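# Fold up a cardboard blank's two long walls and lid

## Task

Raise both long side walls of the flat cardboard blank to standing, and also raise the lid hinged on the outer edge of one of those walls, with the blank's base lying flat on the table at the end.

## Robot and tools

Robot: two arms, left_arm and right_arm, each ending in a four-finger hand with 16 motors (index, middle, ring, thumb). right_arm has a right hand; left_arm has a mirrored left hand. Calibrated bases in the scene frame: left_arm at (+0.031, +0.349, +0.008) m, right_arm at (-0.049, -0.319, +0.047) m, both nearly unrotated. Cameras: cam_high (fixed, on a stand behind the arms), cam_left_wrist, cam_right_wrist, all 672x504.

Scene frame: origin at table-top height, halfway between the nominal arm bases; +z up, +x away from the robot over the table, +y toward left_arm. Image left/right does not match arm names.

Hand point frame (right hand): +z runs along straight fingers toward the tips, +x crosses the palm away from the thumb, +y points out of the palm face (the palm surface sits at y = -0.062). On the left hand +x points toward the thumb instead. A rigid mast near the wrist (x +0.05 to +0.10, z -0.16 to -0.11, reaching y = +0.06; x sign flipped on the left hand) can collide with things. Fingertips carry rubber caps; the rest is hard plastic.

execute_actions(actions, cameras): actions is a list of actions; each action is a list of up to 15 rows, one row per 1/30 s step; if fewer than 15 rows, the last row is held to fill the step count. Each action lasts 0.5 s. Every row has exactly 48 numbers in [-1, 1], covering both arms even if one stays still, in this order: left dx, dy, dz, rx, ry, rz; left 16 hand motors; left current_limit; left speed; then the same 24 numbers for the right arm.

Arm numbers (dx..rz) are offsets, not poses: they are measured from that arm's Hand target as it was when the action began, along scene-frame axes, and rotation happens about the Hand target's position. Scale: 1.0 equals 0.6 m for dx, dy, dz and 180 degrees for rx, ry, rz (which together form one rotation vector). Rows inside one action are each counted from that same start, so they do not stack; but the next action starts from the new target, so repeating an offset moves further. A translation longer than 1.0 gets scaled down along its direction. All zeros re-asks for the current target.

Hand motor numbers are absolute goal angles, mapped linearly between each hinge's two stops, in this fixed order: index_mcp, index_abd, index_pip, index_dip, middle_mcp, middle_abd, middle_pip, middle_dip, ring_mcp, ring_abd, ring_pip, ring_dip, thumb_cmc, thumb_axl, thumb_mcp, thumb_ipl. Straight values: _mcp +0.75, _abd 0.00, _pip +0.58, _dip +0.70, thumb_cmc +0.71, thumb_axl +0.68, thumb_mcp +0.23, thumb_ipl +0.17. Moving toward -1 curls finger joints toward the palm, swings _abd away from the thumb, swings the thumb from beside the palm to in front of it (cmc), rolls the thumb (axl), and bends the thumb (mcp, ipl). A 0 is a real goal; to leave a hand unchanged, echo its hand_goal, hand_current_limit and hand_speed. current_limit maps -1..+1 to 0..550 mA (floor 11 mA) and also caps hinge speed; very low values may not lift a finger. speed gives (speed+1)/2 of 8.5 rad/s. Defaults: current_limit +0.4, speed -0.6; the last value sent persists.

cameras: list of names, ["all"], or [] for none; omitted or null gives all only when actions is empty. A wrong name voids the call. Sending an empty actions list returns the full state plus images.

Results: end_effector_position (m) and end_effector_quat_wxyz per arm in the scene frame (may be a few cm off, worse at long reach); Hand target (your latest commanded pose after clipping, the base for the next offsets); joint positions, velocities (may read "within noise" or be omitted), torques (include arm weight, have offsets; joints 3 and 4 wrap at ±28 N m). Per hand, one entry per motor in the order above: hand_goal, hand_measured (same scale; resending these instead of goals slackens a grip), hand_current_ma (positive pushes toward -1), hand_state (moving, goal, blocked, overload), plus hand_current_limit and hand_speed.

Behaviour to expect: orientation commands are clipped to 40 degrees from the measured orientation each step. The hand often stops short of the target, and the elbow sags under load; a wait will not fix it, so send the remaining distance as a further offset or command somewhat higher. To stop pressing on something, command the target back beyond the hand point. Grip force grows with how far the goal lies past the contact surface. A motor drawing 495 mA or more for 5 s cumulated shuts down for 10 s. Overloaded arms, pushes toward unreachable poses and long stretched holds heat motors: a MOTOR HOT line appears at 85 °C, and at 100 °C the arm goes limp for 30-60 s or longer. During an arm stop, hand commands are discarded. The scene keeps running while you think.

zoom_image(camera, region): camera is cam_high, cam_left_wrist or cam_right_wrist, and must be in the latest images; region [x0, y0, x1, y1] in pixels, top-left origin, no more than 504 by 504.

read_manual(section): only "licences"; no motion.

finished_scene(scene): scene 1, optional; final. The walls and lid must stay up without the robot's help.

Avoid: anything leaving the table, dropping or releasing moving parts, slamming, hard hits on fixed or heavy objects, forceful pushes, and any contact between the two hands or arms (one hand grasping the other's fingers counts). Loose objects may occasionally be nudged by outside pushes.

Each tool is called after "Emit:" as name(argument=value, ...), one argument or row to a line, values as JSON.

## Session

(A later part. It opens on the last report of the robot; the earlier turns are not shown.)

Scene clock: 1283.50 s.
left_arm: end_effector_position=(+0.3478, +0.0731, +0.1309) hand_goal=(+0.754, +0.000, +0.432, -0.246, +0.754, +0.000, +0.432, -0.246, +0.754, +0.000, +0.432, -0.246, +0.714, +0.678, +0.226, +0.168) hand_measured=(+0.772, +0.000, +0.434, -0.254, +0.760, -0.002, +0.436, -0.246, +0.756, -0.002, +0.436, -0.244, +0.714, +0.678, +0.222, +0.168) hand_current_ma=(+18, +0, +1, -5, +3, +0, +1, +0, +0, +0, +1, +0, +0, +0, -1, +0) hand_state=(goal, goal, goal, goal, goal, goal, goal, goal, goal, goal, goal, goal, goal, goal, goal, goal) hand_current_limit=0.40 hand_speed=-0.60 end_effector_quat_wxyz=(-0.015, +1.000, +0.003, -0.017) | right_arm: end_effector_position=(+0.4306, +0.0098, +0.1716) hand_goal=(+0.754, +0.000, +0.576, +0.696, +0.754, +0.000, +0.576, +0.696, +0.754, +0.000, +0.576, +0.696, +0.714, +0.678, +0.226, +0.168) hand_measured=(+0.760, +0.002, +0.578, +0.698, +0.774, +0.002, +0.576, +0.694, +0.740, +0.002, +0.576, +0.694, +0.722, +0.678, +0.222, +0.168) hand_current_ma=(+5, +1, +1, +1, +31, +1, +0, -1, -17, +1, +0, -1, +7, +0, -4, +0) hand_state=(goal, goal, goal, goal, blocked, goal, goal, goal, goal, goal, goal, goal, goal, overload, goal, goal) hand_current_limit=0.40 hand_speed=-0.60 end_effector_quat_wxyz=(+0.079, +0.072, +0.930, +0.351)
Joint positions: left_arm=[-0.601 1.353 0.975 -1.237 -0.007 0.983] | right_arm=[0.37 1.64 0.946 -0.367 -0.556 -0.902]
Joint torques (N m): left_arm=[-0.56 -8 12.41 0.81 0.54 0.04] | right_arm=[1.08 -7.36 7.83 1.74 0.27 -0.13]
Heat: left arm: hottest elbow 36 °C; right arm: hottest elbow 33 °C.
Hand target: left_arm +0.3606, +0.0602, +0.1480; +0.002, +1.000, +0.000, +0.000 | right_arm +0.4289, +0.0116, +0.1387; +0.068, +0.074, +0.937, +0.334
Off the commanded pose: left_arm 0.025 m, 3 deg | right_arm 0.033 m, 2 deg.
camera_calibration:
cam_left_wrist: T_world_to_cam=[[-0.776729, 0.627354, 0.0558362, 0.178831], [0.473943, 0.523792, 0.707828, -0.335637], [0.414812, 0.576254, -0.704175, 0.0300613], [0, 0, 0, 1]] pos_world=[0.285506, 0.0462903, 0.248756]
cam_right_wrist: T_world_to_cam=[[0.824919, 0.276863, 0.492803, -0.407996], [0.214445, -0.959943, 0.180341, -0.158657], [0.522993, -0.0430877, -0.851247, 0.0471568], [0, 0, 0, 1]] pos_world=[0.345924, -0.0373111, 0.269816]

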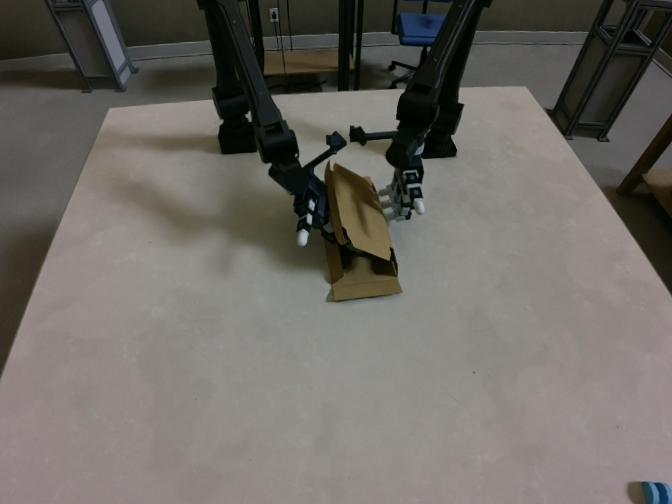

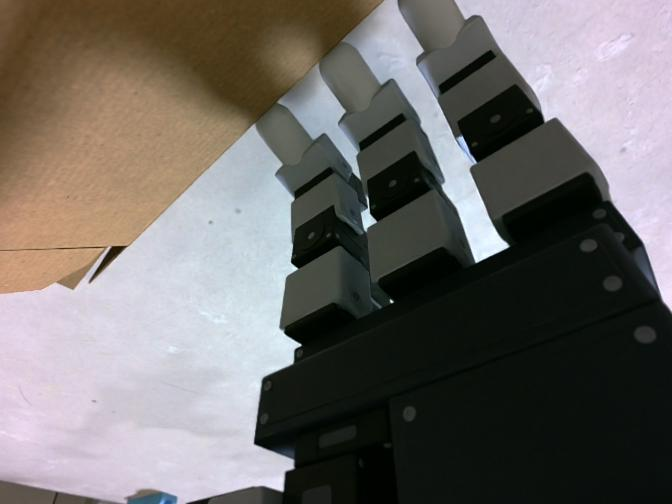

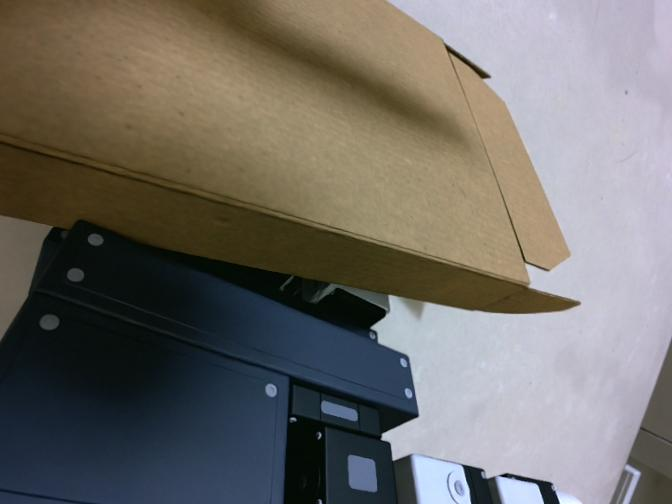

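Emit:
execute_actions(
  actions=[
    [[0,0,0,0,0,0,0.754,0,0.432,-0.246,0.754,0,0.432,-0.246,0.754,0,0.432,-0.246,0.714,0.678,0.226,0.168,0.4,-0.6,0,0,-0.03,0,0,0,0.754,0,0.576,0.696,0.754,0,0.576,0.696,0.754,0,0.576,0.696,0.714,0.678,0.226,0.168,0.4,-0.6]],
    [[0,-0.03,0.01,0,0,0,0.754,0,0.432,-0.246,0.754,0,0.432,-0.246,0.754,0,0.432,-0.246,0.714,0.678,0.226,0.168,0.4,-0.6,0,0,0,0,0,0,0.754,0,0.576,0.696,0.754,0,0.576,0.696,0.754,0,0.576,0.696,0.714,0.678,0.226,0.168,0.4,-0.6]],
  ],
  cameras=["all"],
)

Emit:
zoom_image(
  camera="cam_high",
  region=[310, 170, 420, 310],
)

Scene clock: 1289.97 s.
left_arm: end_effector_position=(+0.3488, +0.0697, +0.1332) hand_goal=(+0.754, +0.000, +0.432, -0.246, +0.754, +0.000, +0.432, -0.246, +0.754, +0.000, +0.432, -0.246, +0.714, +0.678, +0.226, +0.168) hand_measured=(+0.786, +0.002, +0.446, -0.248, +0.778, +0.000, +0.444, -0.244, +0.766, +0.000, +0.438, -0.244, +0.714, +0.678, +0.222, +0.168) hand_current_ma=(+44, +0, +12, +0, +27, +0, +9, +0, +10, +0, +3, +1, +0, +0, -1, +0) hand_state=(blocked, goal, goal, goal, blocked, goal, goal, goal, goal, goal, goal, goal, goal, goal, goal, goal) hand_current_limit=0.40 hand_speed=-0.60 end_effector_quat_wxyz=(-0.022, +1.000, +0.013, -0.015) | right_arm: end_effector_position=(+0.4328, +0.0130, +0.1660) hand_goal=(+0.754, +0.000, +0.576, +0.696, +0.754, +0.000, +0.576, +0.696, +0.754, +0.000, +0.576, +0.696, +0.714, +0.678, +0.226, +0.168) hand_measured=(+0.760, +0.002, +0.578, +0.698, +0.770, -0.006, +0.578, +0.696, +0.728, +0.002, +0.576, +0.694, +0.722, +0.678, +0.222, +0.168) hand_current_ma=(+5, +1, +1, +1, +20, -3, +0, +0, -42, +1, +0, -1, +7, +0, -4, +0) hand_state=(goal, goal, goal, goal, goal, goal, goal, goal, blocked, goal, goal, goal, goal, overload, goal, goal) hand_current_limit=0.40 hand_speed=-0.60 end_effector_quat_wxyz=(+0.082, +0.071, +0.927, +0.360)
Joint positions: left_arm=[-0.616 1.358 0.988 -1.251 -0.018 0.948] | right_arm=[0.372 1.661 0.939 -0.32 -0.569 -0.892]
Joint torques (N m): left_arm=[-2.96 -7.24 14.39 0.39 1.11 -0.04] | right_arm=[0.62 -7.12 7.06 1.84 0.69 -0.22]
Heat: left arm: hottest elbow 36 °C; right arm: hottest elbow 32 °C.
Hand target: left_arm +0.3607, +0.0423, +0.1541; +0.003, +1.000, +0.000, +0.000 | right_arm +0.4290, +0.0117, +0.1208; +0.068, +0.074, +0.937, +0.334
Off the commanded pose: left_arm 0.036 m, 4 deg | right_arm 0.045 m, 4 deg.
camera_calibration:
cam_left_wrist: T_world_to_cam=[[-0.78867, 0.611787, 0.0609626, 0.186277], [0.461453, 0.523499, 0.716247, -0.332712], [0.406277, 0.593014, -0.695179, 0.0338083], [0, 0, 0, 1]] pos_world=[0.286706, 0.040164, 0.250451]
cam_right_wrist: T_world_to_cam=[[0.820909, 0.267746, 0.504402, -0.407898], [0.213999, -0.963143, 0.162973, -0.151873], [0.529446, -0.0258443, -0.84795, 0.0378035], [0, 0, 0, 1]] pos_world=[0.347332, -0.0360852, 0.262551]

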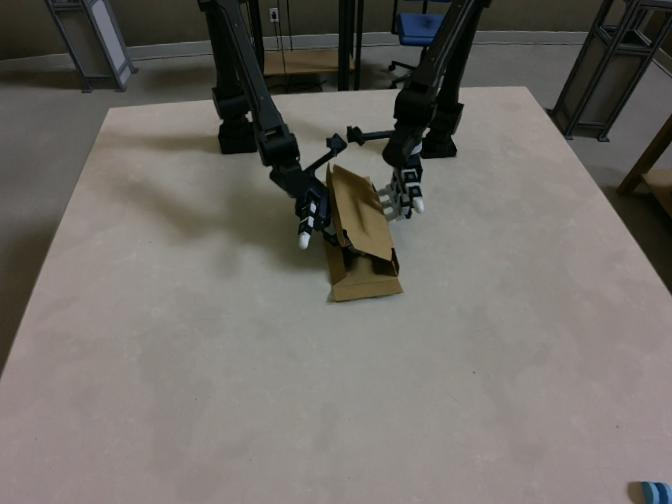

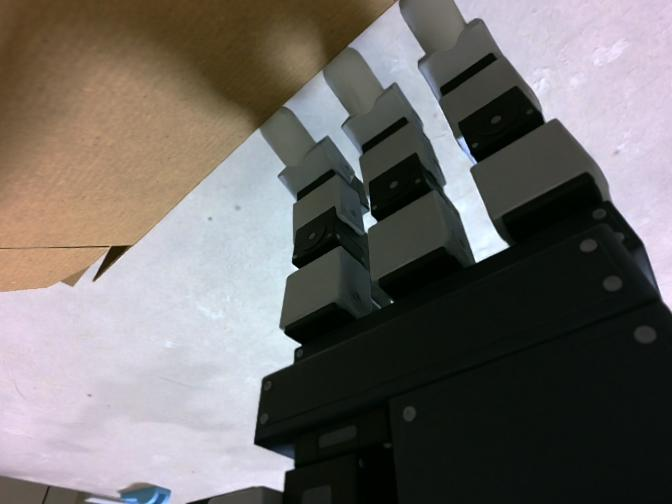

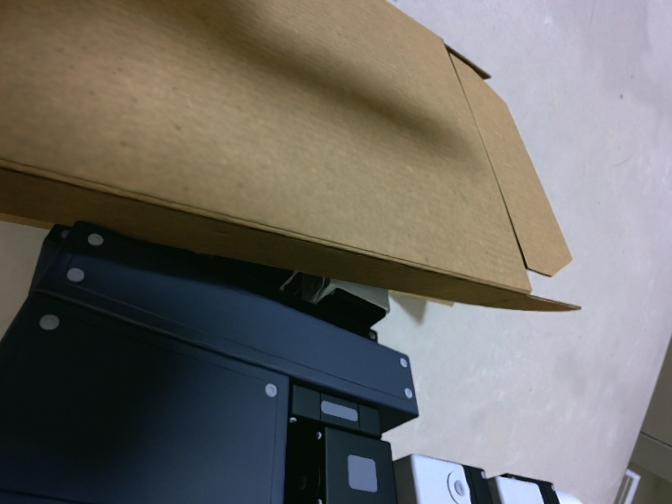

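Scaled by 3.600 from the camera's 672x504 image, which has a finer 960x720 frame.

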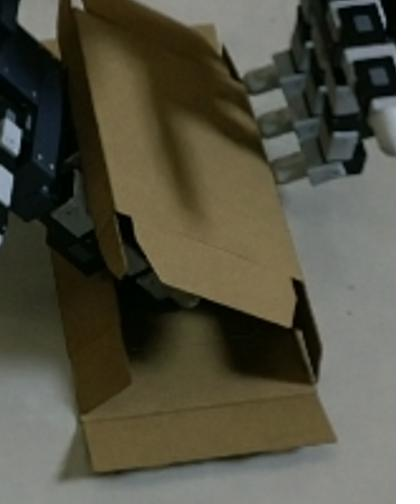

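Emit:
execute_actions(
  actions=[
    [[0,-0.03,0,0,0,0,0.754,0,0.432,-0.246,0.754,0,0.432,-0.246,0.754,0,0.432,-0.246,0.714,0.678,0.226,0.168,0.4,-0.6,0,0,0,0,0,0,0.754,0,0.576,0.696,0.754,0,0.576,0.696,0.754,0,0.576,0.696,0.714,0.678,0.226,0.168,0.4,-0.6]],
  ],
  cameras=["all"],
)

Emit:
zoom_image(
  camera="cam_high",
  region=[310, 170, 420, 310],
)

Scene clock: 1294.73 s.
left_arm: end_effector_position=(+0.3493, +0.0603, +0.1331) hand_goal=(+0.754, +0.000, +0.432, -0.246, +0.754, +0.000, +0.432, -0.246, +0.754, +0.000, +0.432, -0.246, +0.714, +0.678, +0.226, +0.168) hand_measured=(+0.800, +0.002, +0.452, -0.246, +0.792, +0.000, +0.450, -0.244, +0.778, +0.000, +0.444, -0.242, +0.714, +0.678, +0.222, +0.168) hand_current_ma=(+76, +0, +17, +0, +55, +0, +14, +0, +28, +0, +8, +1, +0, +0, -1, +0) hand_state=(blocked, goal, goal, goal, blocked, goal, goal, goal, blocked, goal, goal, goal, goal, goal, goal, goal) hand_current_limit=0.40 hand_speed=-0.60 end_effector_quat_wxyz=(-0.030, +0.999, +0.017, -0.015) | right_arm: end_effector_position=(+0.4329, +0.0128, +0.1660) hand_goal=(+0.754, +0.000, +0.576, +0.696, +0.754, +0.000, +0.576, +0.696, +0.754, +0.000, +0.576, +0.696, +0.714, +0.678, +0.226, +0.168) hand_measured=(+0.760, +0.002, +0.578, +0.698, +0.770, -0.006, +0.578, +0.696, +0.728, +0.002, +0.576, +0.694, +0.722, +0.678, +0.222, +0.168) hand_current_ma=(+5, +1, +1, +1, +20, -3, +0, +0, -42, +1, +0, -1, +7, +0, -4, +0) hand_state=(goal, goal, goal, goal, goal, goal, goal, goal, blocked, goal, goal, goal, goal, overload, goal, goal) hand_current_limit=0.40 hand_speed=-0.60 end_effector_quat_wxyz=(+0.082, +0.071, +0.927, +0.360)
Joint positions: left_arm=[-0.644 1.377 1.01 -1.264 -0.03 0.912] | right_arm=[0.372 1.661 0.939 -0.32 -0.569 -0.892]
Joint torques (N m): left_arm=[-3.96 -7.18 14.76 1.39 1.59 -0.04] | right_arm=[0.38 -7 7.01 1.8 0.65 -0.23]
Heat: left arm: hottest elbow 36 °C; right arm: hottest elbow 32 °C.
Hand target: left_arm +0.3607, +0.0243, +0.1540; +0.002, +1.000, +0.000, +0.000 | right_arm +0.4291, +0.0116, +0.1208; +0.068, +0.074, +0.937, +0.334
Off the commanded pose: left_arm 0.043 m, 5 deg | right_arm 0.045 m, 4 deg.
camera_calibration:
cam_left_wrist: T_world_to_cam=[[-0.793295, 0.604591, 0.0717757, 0.192998], [0.457931, 0.514819, 0.724749, -0.327338], [0.401225, 0.607808, -0.685264, 0.0386243], [0, 0, 0, 1]] pos_world=[0.287506, 0.0283586, 0.249853]
cam_right_wrist: T_world_to_cam=[[0.821012, 0.267402, 0.504415, -0.407979], [0.213608, -0.963233, 0.162953, -0.151949], [0.529443, -0.026039, -0.847946, 0.037738], [0, 0, 0, 1]] pos_world=[0.347433, -0.0362856, 0.262551]

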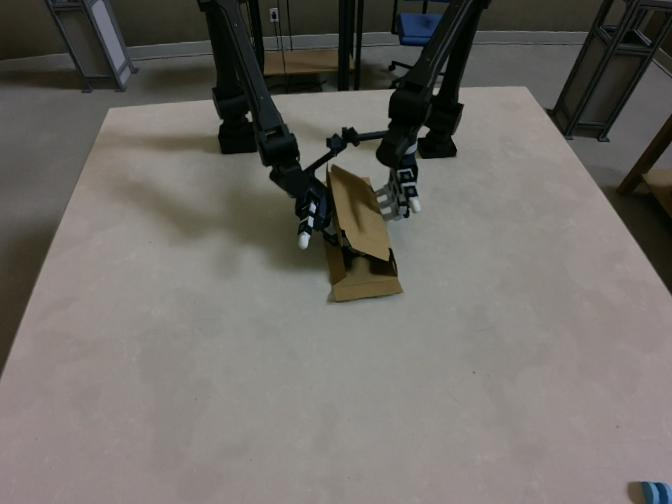

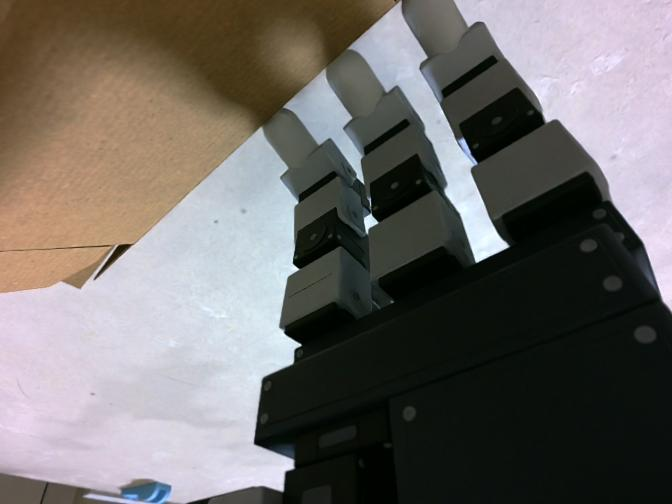

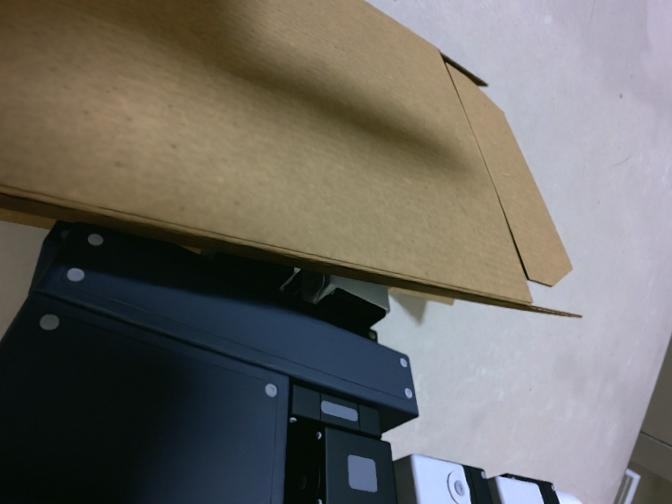

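Scaled by 3.600 from the camera's 672x504 image, which has a finer 960x720 frame.

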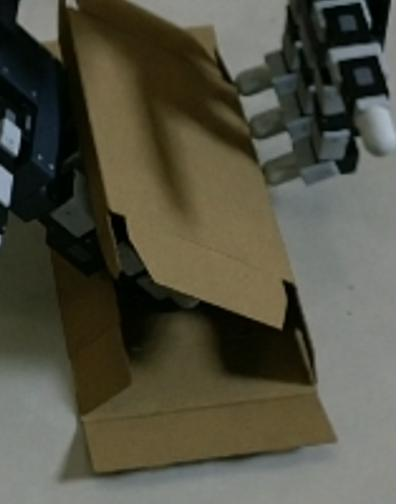

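Emit:
execute_actions(
  actions=[
    [[0,0.05,0,0,0,0,0.754,0,0.432,-0.246,0.754,0,0.432,-0.246,0.754,0,0.432,-0.246,0.714,0.678,0.226,0.168,0.4,-0.6,0,0,0.03,0,0,0,0.754,0,0.576,0.696,0.754,0,0.576,0.696,0.754,0,0.576,0.696,0.714,0.678,0.226,0.168,0.4,-0.6]],
    [[0.01,0.10,0.1,0,0,0,0.754,0,0.432,-0.246,0.754,0,0.432,-0.246,0.754,0,0.432,-0.246,0.714,0.678,0.226,0.168,0.4,-0.6,0,0,0,0,0,0,0.754,0,0.576,0.696,0.754,0,0.576,0.696,0.754,0,0.576,0.696,0.714,0.678,0.226,0.168,0.4,-0.6]],
    [[0.01,0.10,0.08,-0.13,0,0,0.754,0,0.576,0.696,0.754,0,0.576,0.696,0.754,0,0.576,0.696,0.714,0.678,0.226,0.168,0.4,-0.6,0,0,0,0,0,0,0.754,0,0.576,0.696,0.754,0,0.576,0.696,0.754,0,0.576,0.696,0.714,0.678,0.226,0.168,0.4,-0.6]],
    [[0,0,0,-0.13,0,0,0.754,0,0.576,0.696,0.754,0,0.576,0.696,0.754,0,0.576,0.696,0.714,0.678,0.226,0.168,0.4,-0.6,0,0,0,0,0,0,0.754,0,0.576,0.696,0.754,0,0.576,0.696,0.754,0,0.576,0.696,0.714,0.678,0.226,0.168,0.4,-0.6]],
  ],
  cameras=["all"],
)

Emit:
zoom_image(
  camera="cam_high",
  region=[240, 100, 500, 310],
)

Scene clock: 1326.07 s.
left_arm: end_effector_position=(+0.3730, +0.1744, +0.2662) hand_goal=(+0.754, +0.000, +0.576, +0.696, +0.754, +0.000, +0.576, +0.696, +0.754, +0.000, +0.576, +0.696, +0.714, +0.678, +0.226, +0.168) hand_measured=(+0.758, +0.002, +0.576, +0.694, +0.758, +0.000, +0.576, +0.694, +0.758, -0.002, +0.576, +0.694, +0.718, +0.678, +0.222, +0.168) hand_current_ma=(+2, +0, +0, -1, +2, +0, +0, -1, +2, +0, +0, -1, +2, +0, -2, +0) hand_state=(goal, goal, goal, goal, goal, goal, goal, goal, goal, goal, goal, goal, goal, goal, goal, goal) hand_current_limit=0.40 hand_speed=-0.60 end_effector_quat_wxyz=(+0.399, +0.917, +0.003, +0.001) | right_arm: end_effector_position=(+0.4332, +0.0122, +0.1648) hand_goal=(+0.754, +0.000, +0.576, +0.696, +0.754, +0.000, +0.576, +0.696, +0.754, +0.000, +0.576, +0.696, +0.714, +0.678, +0.226, +0.168) hand_measured=(+0.760, +0.002, +0.578, +0.698, +0.768, -0.002, +0.576, +0.696, +0.726, +0.002, +0.576, +0.694, +0.722, +0.678, +0.222, +0.168) hand_current_ma=(+5, +1, +1, +1, +18, +0, +0, +0, -48, +1, +0, -1, +7, +0, -4, +0) hand_state=(goal, goal, goal, goal, goal, goal, goal, goal, blocked, goal, goal, goal, goal, overload, goal, goal) hand_current_limit=0.40 hand_speed=-0.60 end_effector_quat_wxyz=(+0.082, +0.073, +0.927, +0.357)
Joint positions: left_arm=[0.012 1.227 0.903 -1.277 0.82 1.609] | right_arm=[0.372 1.661 0.939 -0.323 -0.564 -0.891]
Joint torques (N m): left_arm=[-1.61 -6.12 8.34 0.68 1.13 0.12] | right_arm=[0.62 -9.35 8.64 0.17 0.54 -0.22]
Heat: left arm: hottest elbow 37 °C; right arm: hottest elbow 32 °C.
Hand target: left_arm +0.3728, +0.1742, +0.2621; +0.399, +0.917, +0.000, +0.000 | right_arm +0.4291, +0.0116, +0.1389; +0.068, +0.074, +0.937, +0.334
Off the commanded pose: left_arm 0.004 m, 0 deg | right_arm 0.026 m, 3 deg.
camera_calibration:
cam_left_wrist: T_world_to_cam=[[-0.777157, 0.434849, -0.454899, 0.296951], [0.448182, 0.889893, 0.0849879, -0.384938], [0.441768, -0.137829, -0.886478, 0.219518], [0, 0, 0, 1]] pos_world=[0.306324, 0.243681, 0.362396]
cam_right_wrist: T_world_to_cam=[[0.823087, 0.267182, 0.50114, -0.407792], [0.210631, -0.963103, 0.16753, -0.151874], [0.527411, -0.032336, -0.848995, 0.0377355], [0, 0, 0, 1]] pos_world=[0.347735, -0.0360954, 0.261841]

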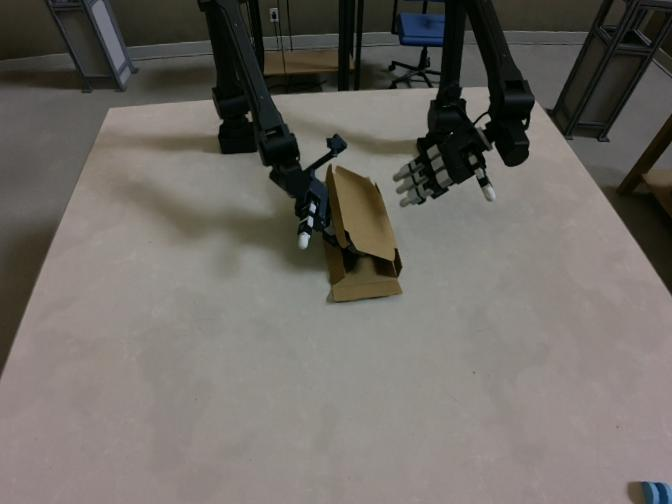

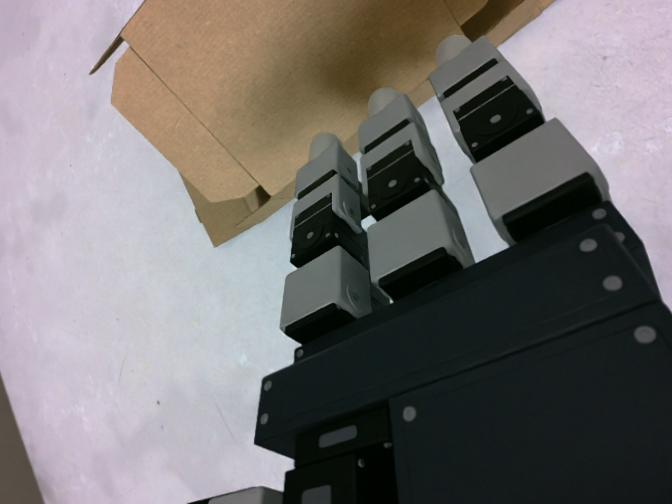

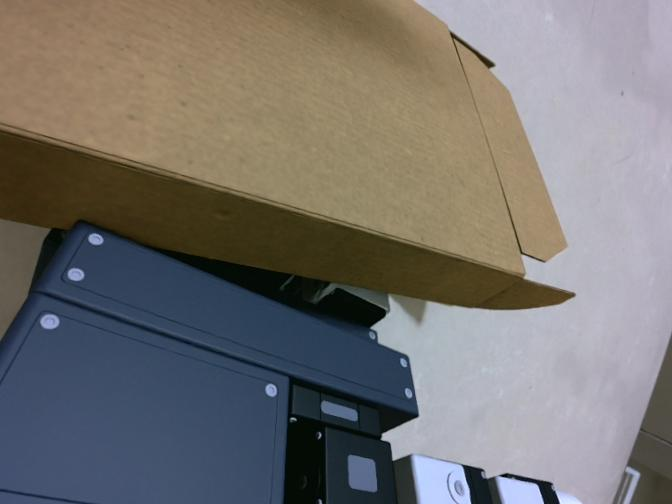

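Scaled by 1.938 from the camera's 672x504 image, which has a finer 960x720 frame.

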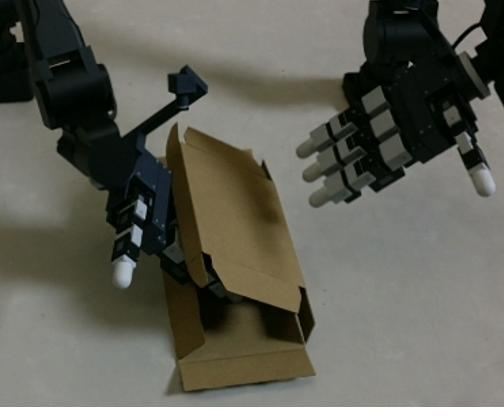

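Emit:
execute_actions(
  actions=[
    [[0.03,0.06,0,-0.06,0.0,0.033,0.754,0,0.576,0.696,0.754,0,0.576,0.696,0.754,0,0.576,0.696,0.714,0.678,0.226,0.168,0.4,-0.6,0,0,0.0,0,0,0,0.754,0,0.576,0.696,0.754,0,0.576,0.696,0.754,0,0.576,0.696,0.714,0.678,0.226,0.168,0.4,-0.6]],
    [[0.02,0.01,-0.11,0,0,0,0.754,0,0.576,0.696,0.754,0,0.576,0.696,0.754,0,0.576,0.696,0.714,0.678,0.226,0.168,0.4,-0.6,0,0,0,0,0,0,0.754,0,0.576,0.696,0.754,0,0.576,0.696,0.754,0,0.576,0.696,0.714,0.678,0.226,0.168,0.4,-0.6]],
  ],
  cameras=["all"],
)

Emit:
zoom_image(
  camera="cam_high",
  region=[240, 100, 500, 310],
)

Scene clock: 1339.87 s.
left_arm: end_effector_position=(+0.4019, +0.2145, +0.1959) hand_goal=(+0.754, +0.000, +0.576, +0.696, +0.754, +0.000, +0.576, +0.696, +0.754, +0.000, +0.576, +0.696, +0.714, +0.678, +0.226, +0.168) hand_measured=(+0.760, +0.002, +0.576, +0.694, +0.762, +0.000, +0.576, +0.694, +0.760, -0.002, +0.576, +0.694, +0.720, +0.678, +0.222, +0.168) hand_current_ma=(+3, +0, +0, -1, +4, +0, +0, -1, +4, +0, +0, -1, +3, +0, -2, +0) hand_state=(goal, goal, goal, goal, goal, goal, goal, goal, goal, goal, goal, goal, goal, goal, goal, goal) hand_current_limit=0.40 hand_speed=-0.60 end_effector_quat_wxyz=(+0.483, +0.874, +0.050, +0.014) | right_arm: end_effector_position=(+0.4332, +0.0122, +0.1648) hand_goal=(+0.754, +0.000, +0.576, +0.696, +0.754, +0.000, +0.576, +0.696, +0.754, +0.000, +0.576, +0.696, +0.714, +0.678, +0.226, +0.168) hand_measured=(+0.760, +0.002, +0.578, +0.698, +0.768, -0.002, +0.576, +0.696, +0.726, +0.002, +0.576, +0.694, +0.722, +0.678, +0.222, +0.168) hand_current_ma=(+5, +1, +1, +1, +18, +0, +0, +0, -48, +1, +0, -1, +7, +0, -4, +0) hand_state=(goal, goal, goal, goal, goal, goal, goal, goal, blocked, goal, goal, goal, goal, overload, goal, goal) hand_current_limit=0.40 hand_speed=-0.60 end_effector_quat_wxyz=(+0.082, +0.073, +0.927, +0.357)
Joint positions: left_arm=[0.144 1.439 0.785 -1.04 1.004 1.688] | right_arm=[0.372 1.661 0.939 -0.323 -0.564 -0.891]
Joint torques (N m): left_arm=[-0.15 -8.47 7.01 0.59 1.22 0.08] | right_arm=[0.91 -9.23 8.51 0.25 0.51 -0.25]
Heat: left arm: hottest elbow 36 °C; right arm: hottest elbow 32 °C.
Hand target: left_arm +0.4027, +0.2163, +0.1959; +0.483, +0.874, +0.048, +0.020 | right_arm +0.4291, +0.0116, +0.1389; +0.068, +0.074, +0.937, +0.334
Off the commanded pose: left_arm 0.002 m, 1 deg | right_arm 0.026 m, 3 deg.
camera_calibration:
cam_left_wrist: T_world_to_cam=[[-0.817028, 0.264978, -0.512104, 0.333818], [0.359451, 0.928514, -0.0930387, -0.365317], [0.450843, -0.260092, -0.853869, 0.166111], [0, 0, 0, 1]] pos_world=[0.329162, 0.293952, 0.278798]
cam_right_wrist: T_world_to_cam=[[0.823087, 0.267182, 0.50114, -0.407792], [0.210631, -0.963103, 0.16753, -0.151874], [0.527411, -0.032336, -0.848995, 0.0377355], [0, 0, 0, 1]] pos_world=[0.347735, -0.0360954, 0.261841]

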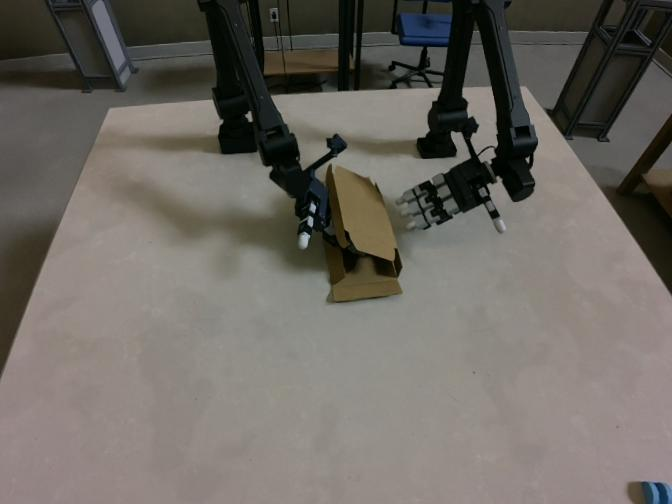

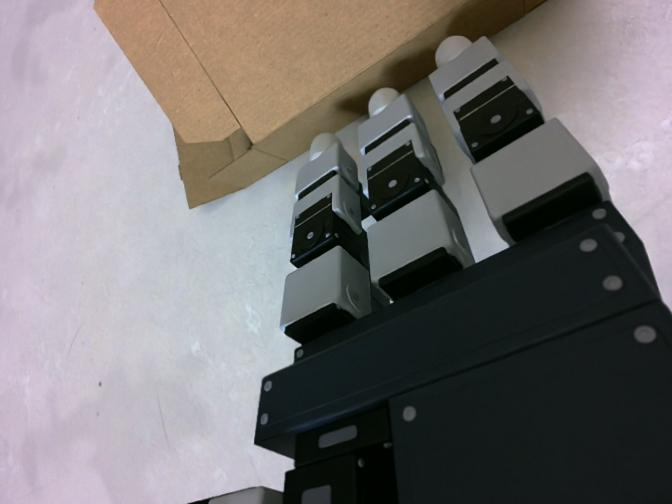

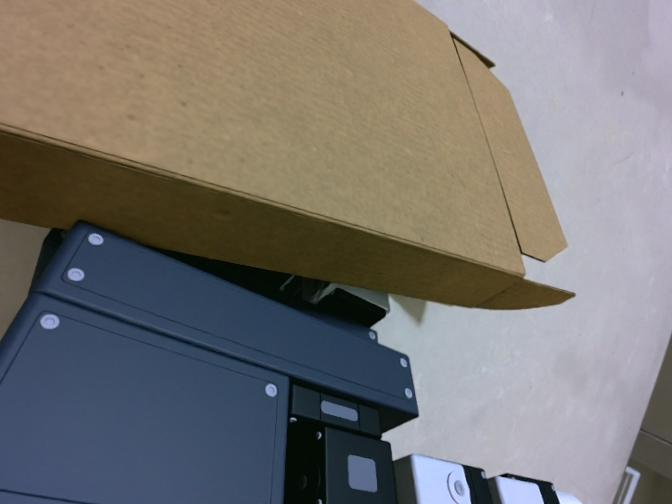

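Scaled by 1.938 from the camera's 672x504 image, which has a finer 960x720 frame.

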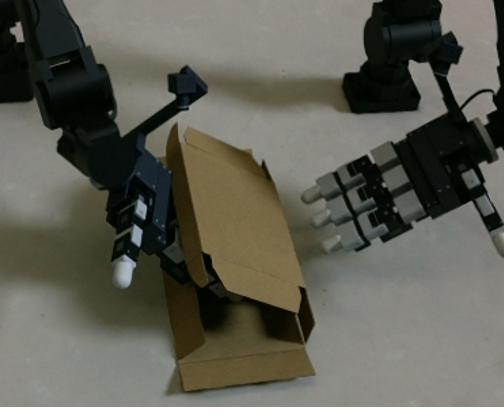

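Emit:
execute_actions(
  actions=[
    [[-0.01,-0.03,-0.035,0,0.0,0,0.754,0,0.576,0.696,0.754,0,0.576,0.696,0.754,0,0.576,0.696,0.714,0.678,0.226,0.168,0.4,-0.6,0,0,0.0,0,0,0,0.754,0,0.576,0.696,0.754,0,0.576,0.696,0.754,0,0.576,0.696,0.714,0.678,0.226,0.168,0.4,-0.6]],
  ],
  cameras=["all"],
)

Emit:
zoom_image(
  camera="cam_high",
  region=[240, 100, 500, 310],
)

Scene clock: 1346.03 s.
left_arm: end_effector_position=(+0.3992, +0.2004, +0.1803) hand_goal=(+0.754, +0.000, +0.576, +0.696, +0.754, +0.000, +0.576, +0.696, +0.754, +0.000, +0.576, +0.696, +0.714, +0.678, +0.226, +0.168) hand_measured=(+0.760, +0.002, +0.576, +0.694, +0.762, +0.000, +0.576, +0.694, +0.760, -0.002, +0.576, +0.694, +0.720, +0.678, +0.222, +0.168) hand_current_ma=(+3, +0, +0, -1, +4, +0, +0, -1, +4, +0, +0, -1, +3, +0, -2, +0) hand_state=(goal, goal, goal, goal, goal, goal, goal, goal, goal, goal, goal, goal, goal, goal, goal, goal) hand_current_limit=0.40 hand_speed=-0.60 end_effector_quat_wxyz=(+0.482, +0.875, +0.044, +0.027) | right_arm: end_effector_position=(+0.4332, +0.0122, +0.1648) hand_goal=(+0.754, +0.000, +0.576, +0.696, +0.754, +0.000, +0.576, +0.696, +0.754, +0.000, +0.576, +0.696, +0.714, +0.678, +0.226, +0.168) hand_measured=(+0.760, +0.002, +0.578, +0.698, +0.768, -0.002, +0.576, +0.696, +0.726, +0.002, +0.576, +0.694, +0.722, +0.678, +0.222, +0.168) hand_current_ma=(+5, +1, +1, +1, +18, +0, +0, +0, -48, +1, +0, -1, +7, +0, -4, +0) hand_state=(goal, goal, goal, goal, goal, goal, goal, goal, blocked, goal, goal, goal, goal, overload, goal, goal) hand_current_limit=0.40 hand_speed=-0.60 end_effector_quat_wxyz=(+0.082, +0.073, +0.927, +0.357)
Joint positions: left_arm=[0.103 1.439 0.733 -0.891 1.008 1.609] | right_arm=[0.372 1.661 0.939 -0.323 -0.564 -0.891]
Joint torques (N m): left_arm=[-2.14 -7.65 6.26 0.77 1.23 -0.01] | right_arm=[0.73 -9.41 8.59 0.16 0.52 -0.23]
Heat: left arm: hottest elbow 35 °C; right arm: hottest elbow 32 °C.
Hand target: left_arm +0.3968, +0.1983, +0.1750; +0.483, +0.874, +0.047, +0.021 | right_arm +0.4291, +0.0116, +0.1389; +0.068, +0.074, +0.937, +0.334
Off the commanded pose: left_arm 0.006 m, 1 deg | right_arm 0.026 m, 3 deg.
camera_calibration:
cam_left_wrist: T_world_to_cam=[[-0.802277, 0.265741, -0.53454, 0.325302], [0.36065, 0.929325, -0.0792856, -0.355828], [0.475692, -0.256391, -0.841416, 0.137357], [0, 0, 0, 1]] pos_world=[0.323972, 0.279451, 0.261249]
cam_right_wrist: T_world_to_cam=[[0.823087, 0.267182, 0.50114, -0.407792], [0.210631, -0.963103, 0.16753, -0.151874], [0.527411, -0.032336, -0.848995, 0.0377355], [0, 0, 0, 1]] pos_world=[0.347735, -0.0360954, 0.261841]

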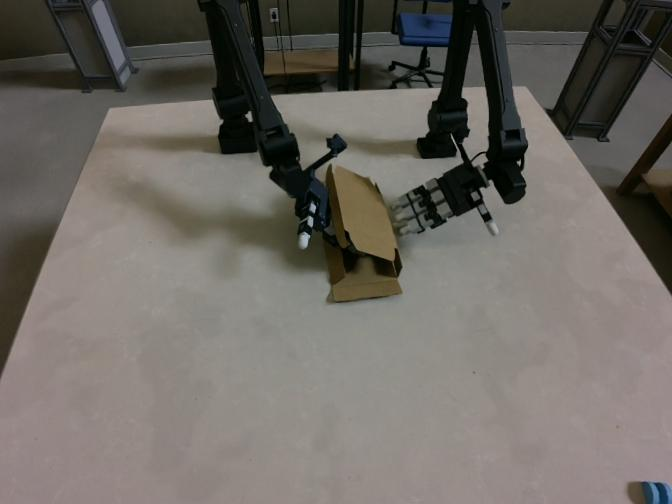

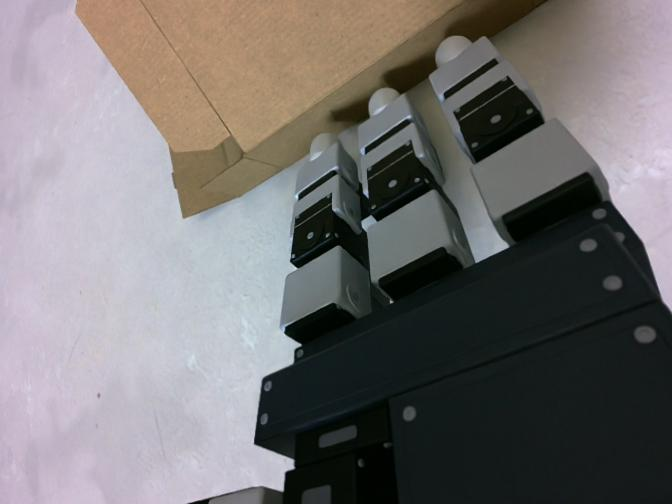

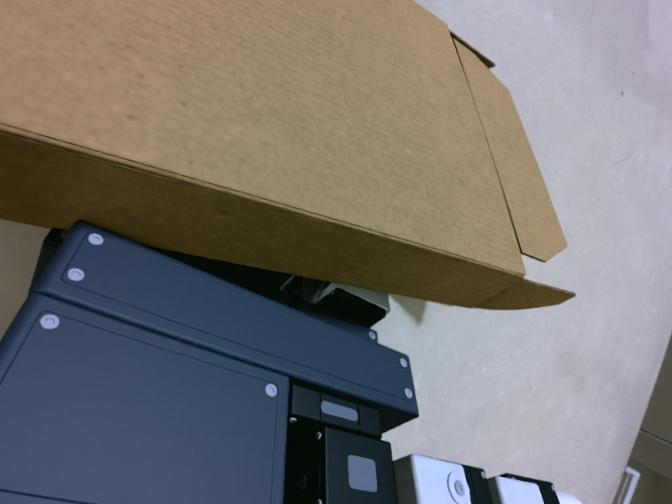

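Scaled by 1.938 from the camera's 672x504 image, which has a finer 960x720 frame.

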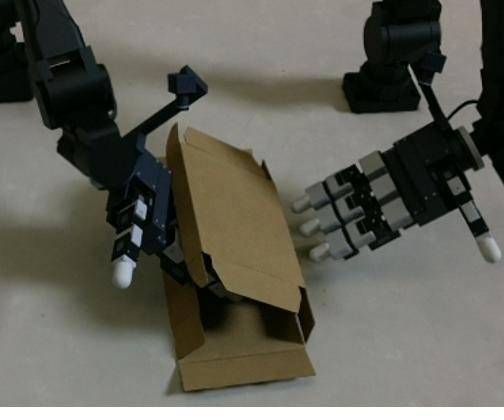

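Emit:
execute_actions(
  actions=[
    [[0,-0.023,-0.01,0,0.0,0,0.754,0,0.576,0.696,0.754,0,0.576,0.696,0.754,0,0.576,0.696,0.714,0.678,0.226,0.168,0.4,-0.6,0,0,0.05,0,0,0,0.754,0,0.576,0.696,0.754,0,0.576,0.696,0.754,0,0.576,0.696,0.714,0.678,0.226,0.168,0.4,-0.6]],
    [[0,0,0,0,0.0,0,0.754,0,0.576,0.696,0.754,0,0.576,0.696,0.754,0,0.576,0.696,0.714,0.678,0.226,0.168,0.4,-0.6,0,0,0.04,0,0,0,0.754,0,0.576,0.696,0.754,0,0.576,0.696,0.754,0,0.576,0.696,0.714,0.678,0.226,0.168,0.4,-0.6]],
  ],
  cameras=["all"],
)

Emit:
zoom_image(
  camera="cam_high",
  region=[240, 100, 500, 310],
)

Scene clock: 1351.73 s.
left_arm: end_effector_position=(+0.3995, +0.1864, +0.1736) hand_goal=(+0.754, +0.000, +0.576, +0.696, +0.754, +0.000, +0.576, +0.696, +0.754, +0.000, +0.576, +0.696, +0.714, +0.678, +0.226, +0.168) hand_measured=(+0.760, +0.002, +0.576, +0.694, +0.762, +0.000, +0.576, +0.694, +0.760, -0.002, +0.576, +0.694, +0.720, +0.678, +0.222, +0.168) hand_current_ma=(+3, +0, +0, -1, +4, +0, +0, -1, +4, +0, +0, -1, +3, +0, -2, +0) hand_state=(goal, goal, goal, goal, goal, goal, goal, goal, goal, goal, goal, goal, goal, goal, goal, goal) hand_current_limit=0.40 hand_speed=-0.60 end_effector_quat_wxyz=(+0.483, +0.874, +0.045, +0.026) | right_arm: end_effector_position=(+0.4221, +0.0049, +0.1766) hand_goal=(+0.754, +0.000, +0.576, +0.696, +0.754, +0.000, +0.576, +0.696, +0.754, +0.000, +0.576, +0.696, +0.714, +0.678, +0.226, +0.168) hand_measured=(+0.758, +0.002, +0.578, +0.698, +0.772, -0.002, +0.576, +0.696, +0.736, +0.002, +0.576, +0.694, +0.722, +0.678, +0.222, +0.168) hand_current_ma=(+3, +1, +1, +1, +26, +0, +0, +0, -26, +1, +0, -1, +7, +0, -4, +0) hand_state=(goal, goal, goal, goal, goal, goal, goal, goal, goal, goal, goal, goal, goal, overload, goal, goal) hand_current_limit=0.40 hand_speed=-0.60 end_effector_quat_wxyz=(+0.057, +0.085, +0.938, +0.331)
Joint positions: left_arm=[0.061 1.439 0.709 -0.802 1.009 1.528] | right_arm=[0.372 1.605 0.955 -0.472 -0.538 -0.896]
Joint torques (N m): left_arm=[-1.26 -7.53 6.15 0.8 1.3 0] | right_arm=[1.08 -12.1 12.37 -0.02 -0.37 -0.14]
Heat: left arm: hottest elbow 35 °C; right arm: hottest elbow 32 °C.
Hand target: left_arm +0.3968, +0.1845, +0.1691; +0.483, +0.874, +0.047, +0.021 | right_arm +0.4290, +0.0116, +0.1928; +0.068, +0.074, +0.937, +0.334
Off the commanded pose: left_arm 0.006 m, 1 deg | right_arm 0.019 m, 2 deg.
camera_calibration:
cam_left_wrist: T_world_to_cam=[[-0.804333, 0.264116, -0.532251, 0.326282], [0.3596, 0.92948, -0.0821939, -0.342628], [0.473008, -0.257509, -0.842587, 0.129546], [0, 0, 0, 1]] pos_world=[0.324372, 0.265649, 0.254656]
cam_right_wrist: T_world_to_cam=[[0.853261, 0.284119, 0.43729, -0.404225], [0.214154, -0.955487, 0.202936, -0.1663], [0.475483, -0.07951, -0.876124, 0.0802477], [0, 0, 0, 1]] pos_world=[0.342367, -0.0376687, 0.280819]

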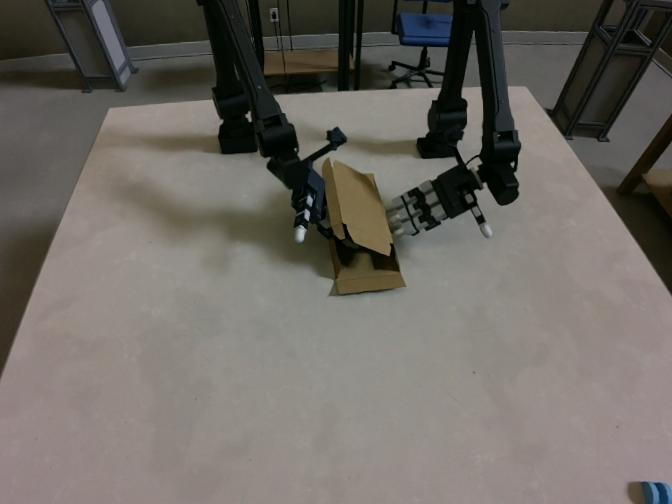

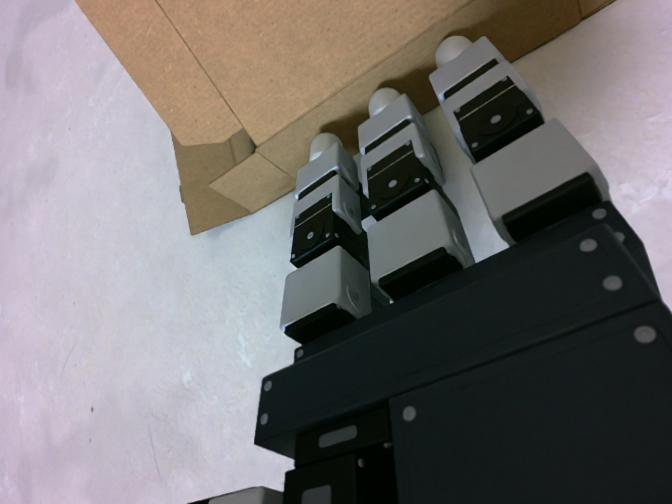

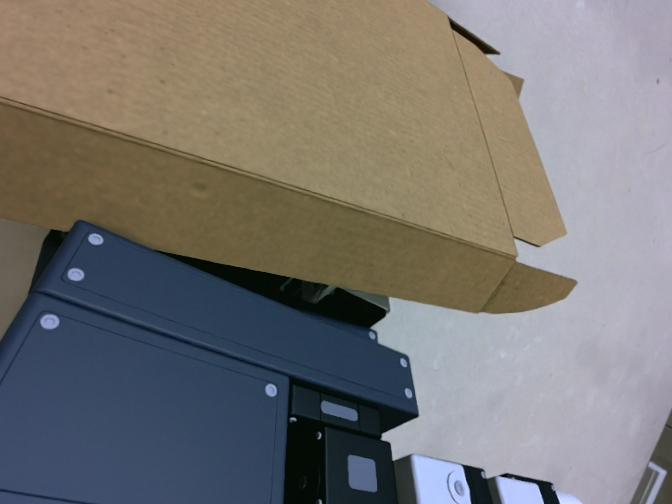

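Scaled by 1.938 from the camera's 672x504 image, which has a finer 960x720 frame.

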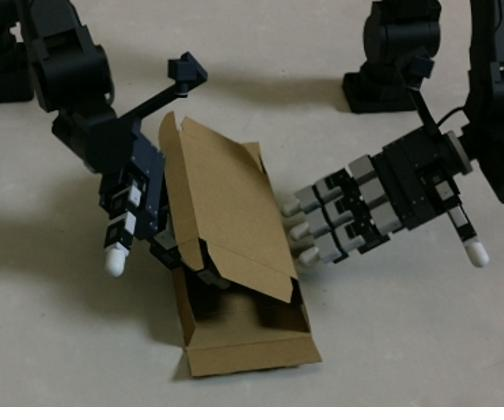

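Emit:
execute_actions(
  actions=[
    [[0,-0.005,0,0,0.0,0,0.754,0,0.576,0.696,0.754,0,0.576,0.696,0.754,0,0.576,0.696,0.714,0.678,0.226,0.168,0.4,-0.6,0,-0.01,0.06,0,0,0,0.754,0,0.576,0.696,0.754,0,0.576,0.696,0.754,0,0.576,0.696,0.714,0.678,0.226,0.168,0.4,-0.6]],
    [[0,0,0,0,0.0,0,0.754,0,0.576,0.696,0.754,0,0.576,0.696,0.754,0,0.576,0.696,0.714,0.678,0.226,0.168,0.4,-0.6,0,0.01,0.05,0,0,0,0.754,0,0.576,0.696,0.754,0,0.576,0.696,0.754,0,0.576,0.696,0.714,0.678,0.226,0.168,0.4,-0.6]],
  ],
  cameras=["all"],
)

Emit:
zoom_image(
  camera="cam_high",
  region=[240, 100, 500, 310],
)

Scene clock: 1357.63 s.
left_arm: end_effector_position=(+0.4012, +0.1845, +0.1737) hand_goal=(+0.754, +0.000, +0.576, +0.696, +0.754, +0.000, +0.576, +0.696, +0.754, +0.000, +0.576, +0.696, +0.714, +0.678, +0.226, +0.168) hand_measured=(+0.760, +0.002, +0.576, +0.694, +0.762, +0.000, +0.576, +0.694, +0.762, -0.002, +0.576, +0.694, +0.720, +0.678, +0.222, +0.168) hand_current_ma=(+3, +0, +0, -1, +4, +0, +0, -1, +4, -1, +0, -1, +3, +0, -2, +0) hand_state=(goal, goal, goal, goal, goal, goal, goal, goal, goal, goal, goal, goal, goal, goal, goal, goal) hand_current_limit=0.40 hand_speed=-0.60 end_effector_quat_wxyz=(+0.483, +0.874, +0.046, +0.026) | right_arm: end_effector_position=(+0.4144, +0.0026, +0.2265) hand_goal=(+0.754, +0.000, +0.576, +0.696, +0.754, +0.000, +0.576, +0.696, +0.754, +0.000, +0.576, +0.696, +0.714, +0.678, +0.226, +0.168) hand_measured=(+0.758, +0.002, +0.578, +0.698, +0.766, -0.002, +0.576, +0.696, +0.756, +0.002, +0.576, +0.694, +0.722, +0.678, +0.222, +0.168) hand_current_ma=(+3, +1, +1, +1, +14, +0, +0, +0, +2, +1, +0, -1, +7, +0, -4, +0) hand_state=(goal, goal, goal, goal, goal, goal, goal, goal, goal, goal, goal, goal, goal, overload, goal, goal) hand_current_limit=0.40 hand_speed=-0.60 end_effector_quat_wxyz=(+0.044, +0.084, +0.942, +0.323)
Joint positions: left_arm=[0.054 1.439 0.709 -0.788 1.009 1.511] | right_arm=[0.372 1.516 1.021 -0.664 -0.536 -0.909]
Joint torques (N m): left_arm=[-1.55 -8.29 5.98 0.96 1.26 -0.06] | right_arm=[0.91 -11.34 15.2 0.47 -0.39 -0.03]
Heat: left arm: hottest elbow 35 °C; right arm: hottest elbow 33 °C.
Hand target: left_arm +0.3968, +0.1815, +0.1691; +0.483, +0.874, +0.047, +0.021 | right_arm +0.4290, +0.0116, +0.2587; +0.068, +0.074, +0.937, +0.334
Off the commanded pose: left_arm 0.007 m, 1 deg | right_arm 0.037 m, 3 deg.
camera_calibration:
cam_left_wrist: T_world_to_cam=[[-0.80523, 0.261654, -0.532111, 0.329084], [0.357007, 0.930431, -0.0827293, -0.340508], [0.473446, -0.256583, -0.842623, 0.127954], [0, 0, 0, 1]] pos_world=[0.325973, 0.263544, 0.254756]
cam_right_wrist: T_world_to_cam=[[0.861571, 0.299272, 0.410039, -0.416125], [0.228658, -0.949947, 0.212875, -0.185266], [0.453223, -0.0896481, -0.886878, 0.13915], [0, 0, 0, 1]] pos_world=[0.337818, -0.0389838, 0.333475]

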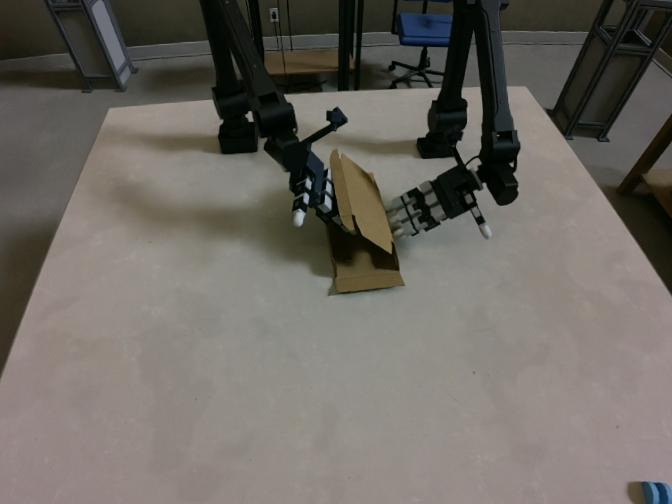

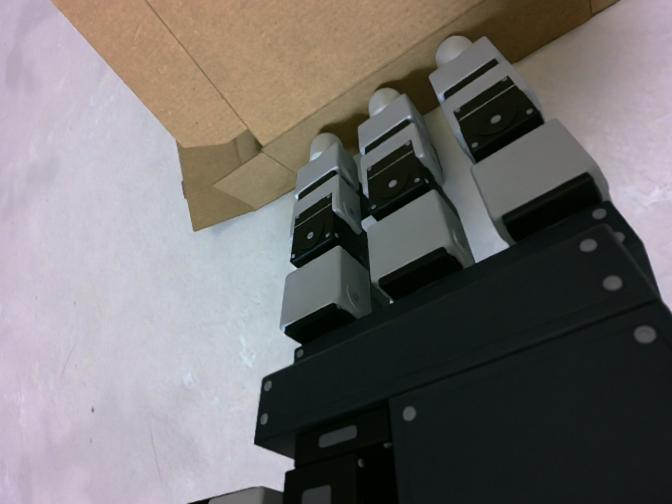

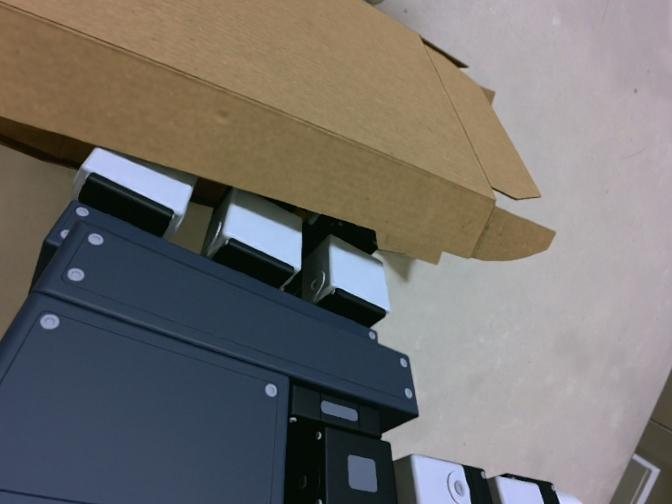

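Scaled by 1.938 from the camera's 672x504 image, which has a finer 960x720 frame.

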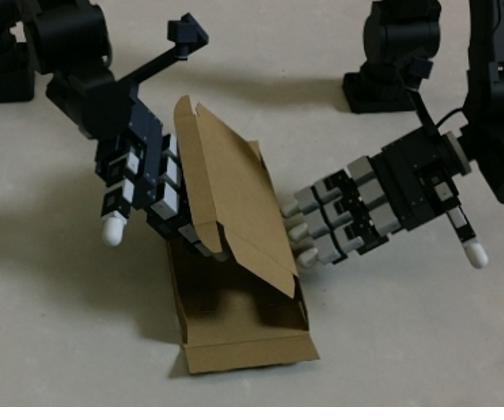

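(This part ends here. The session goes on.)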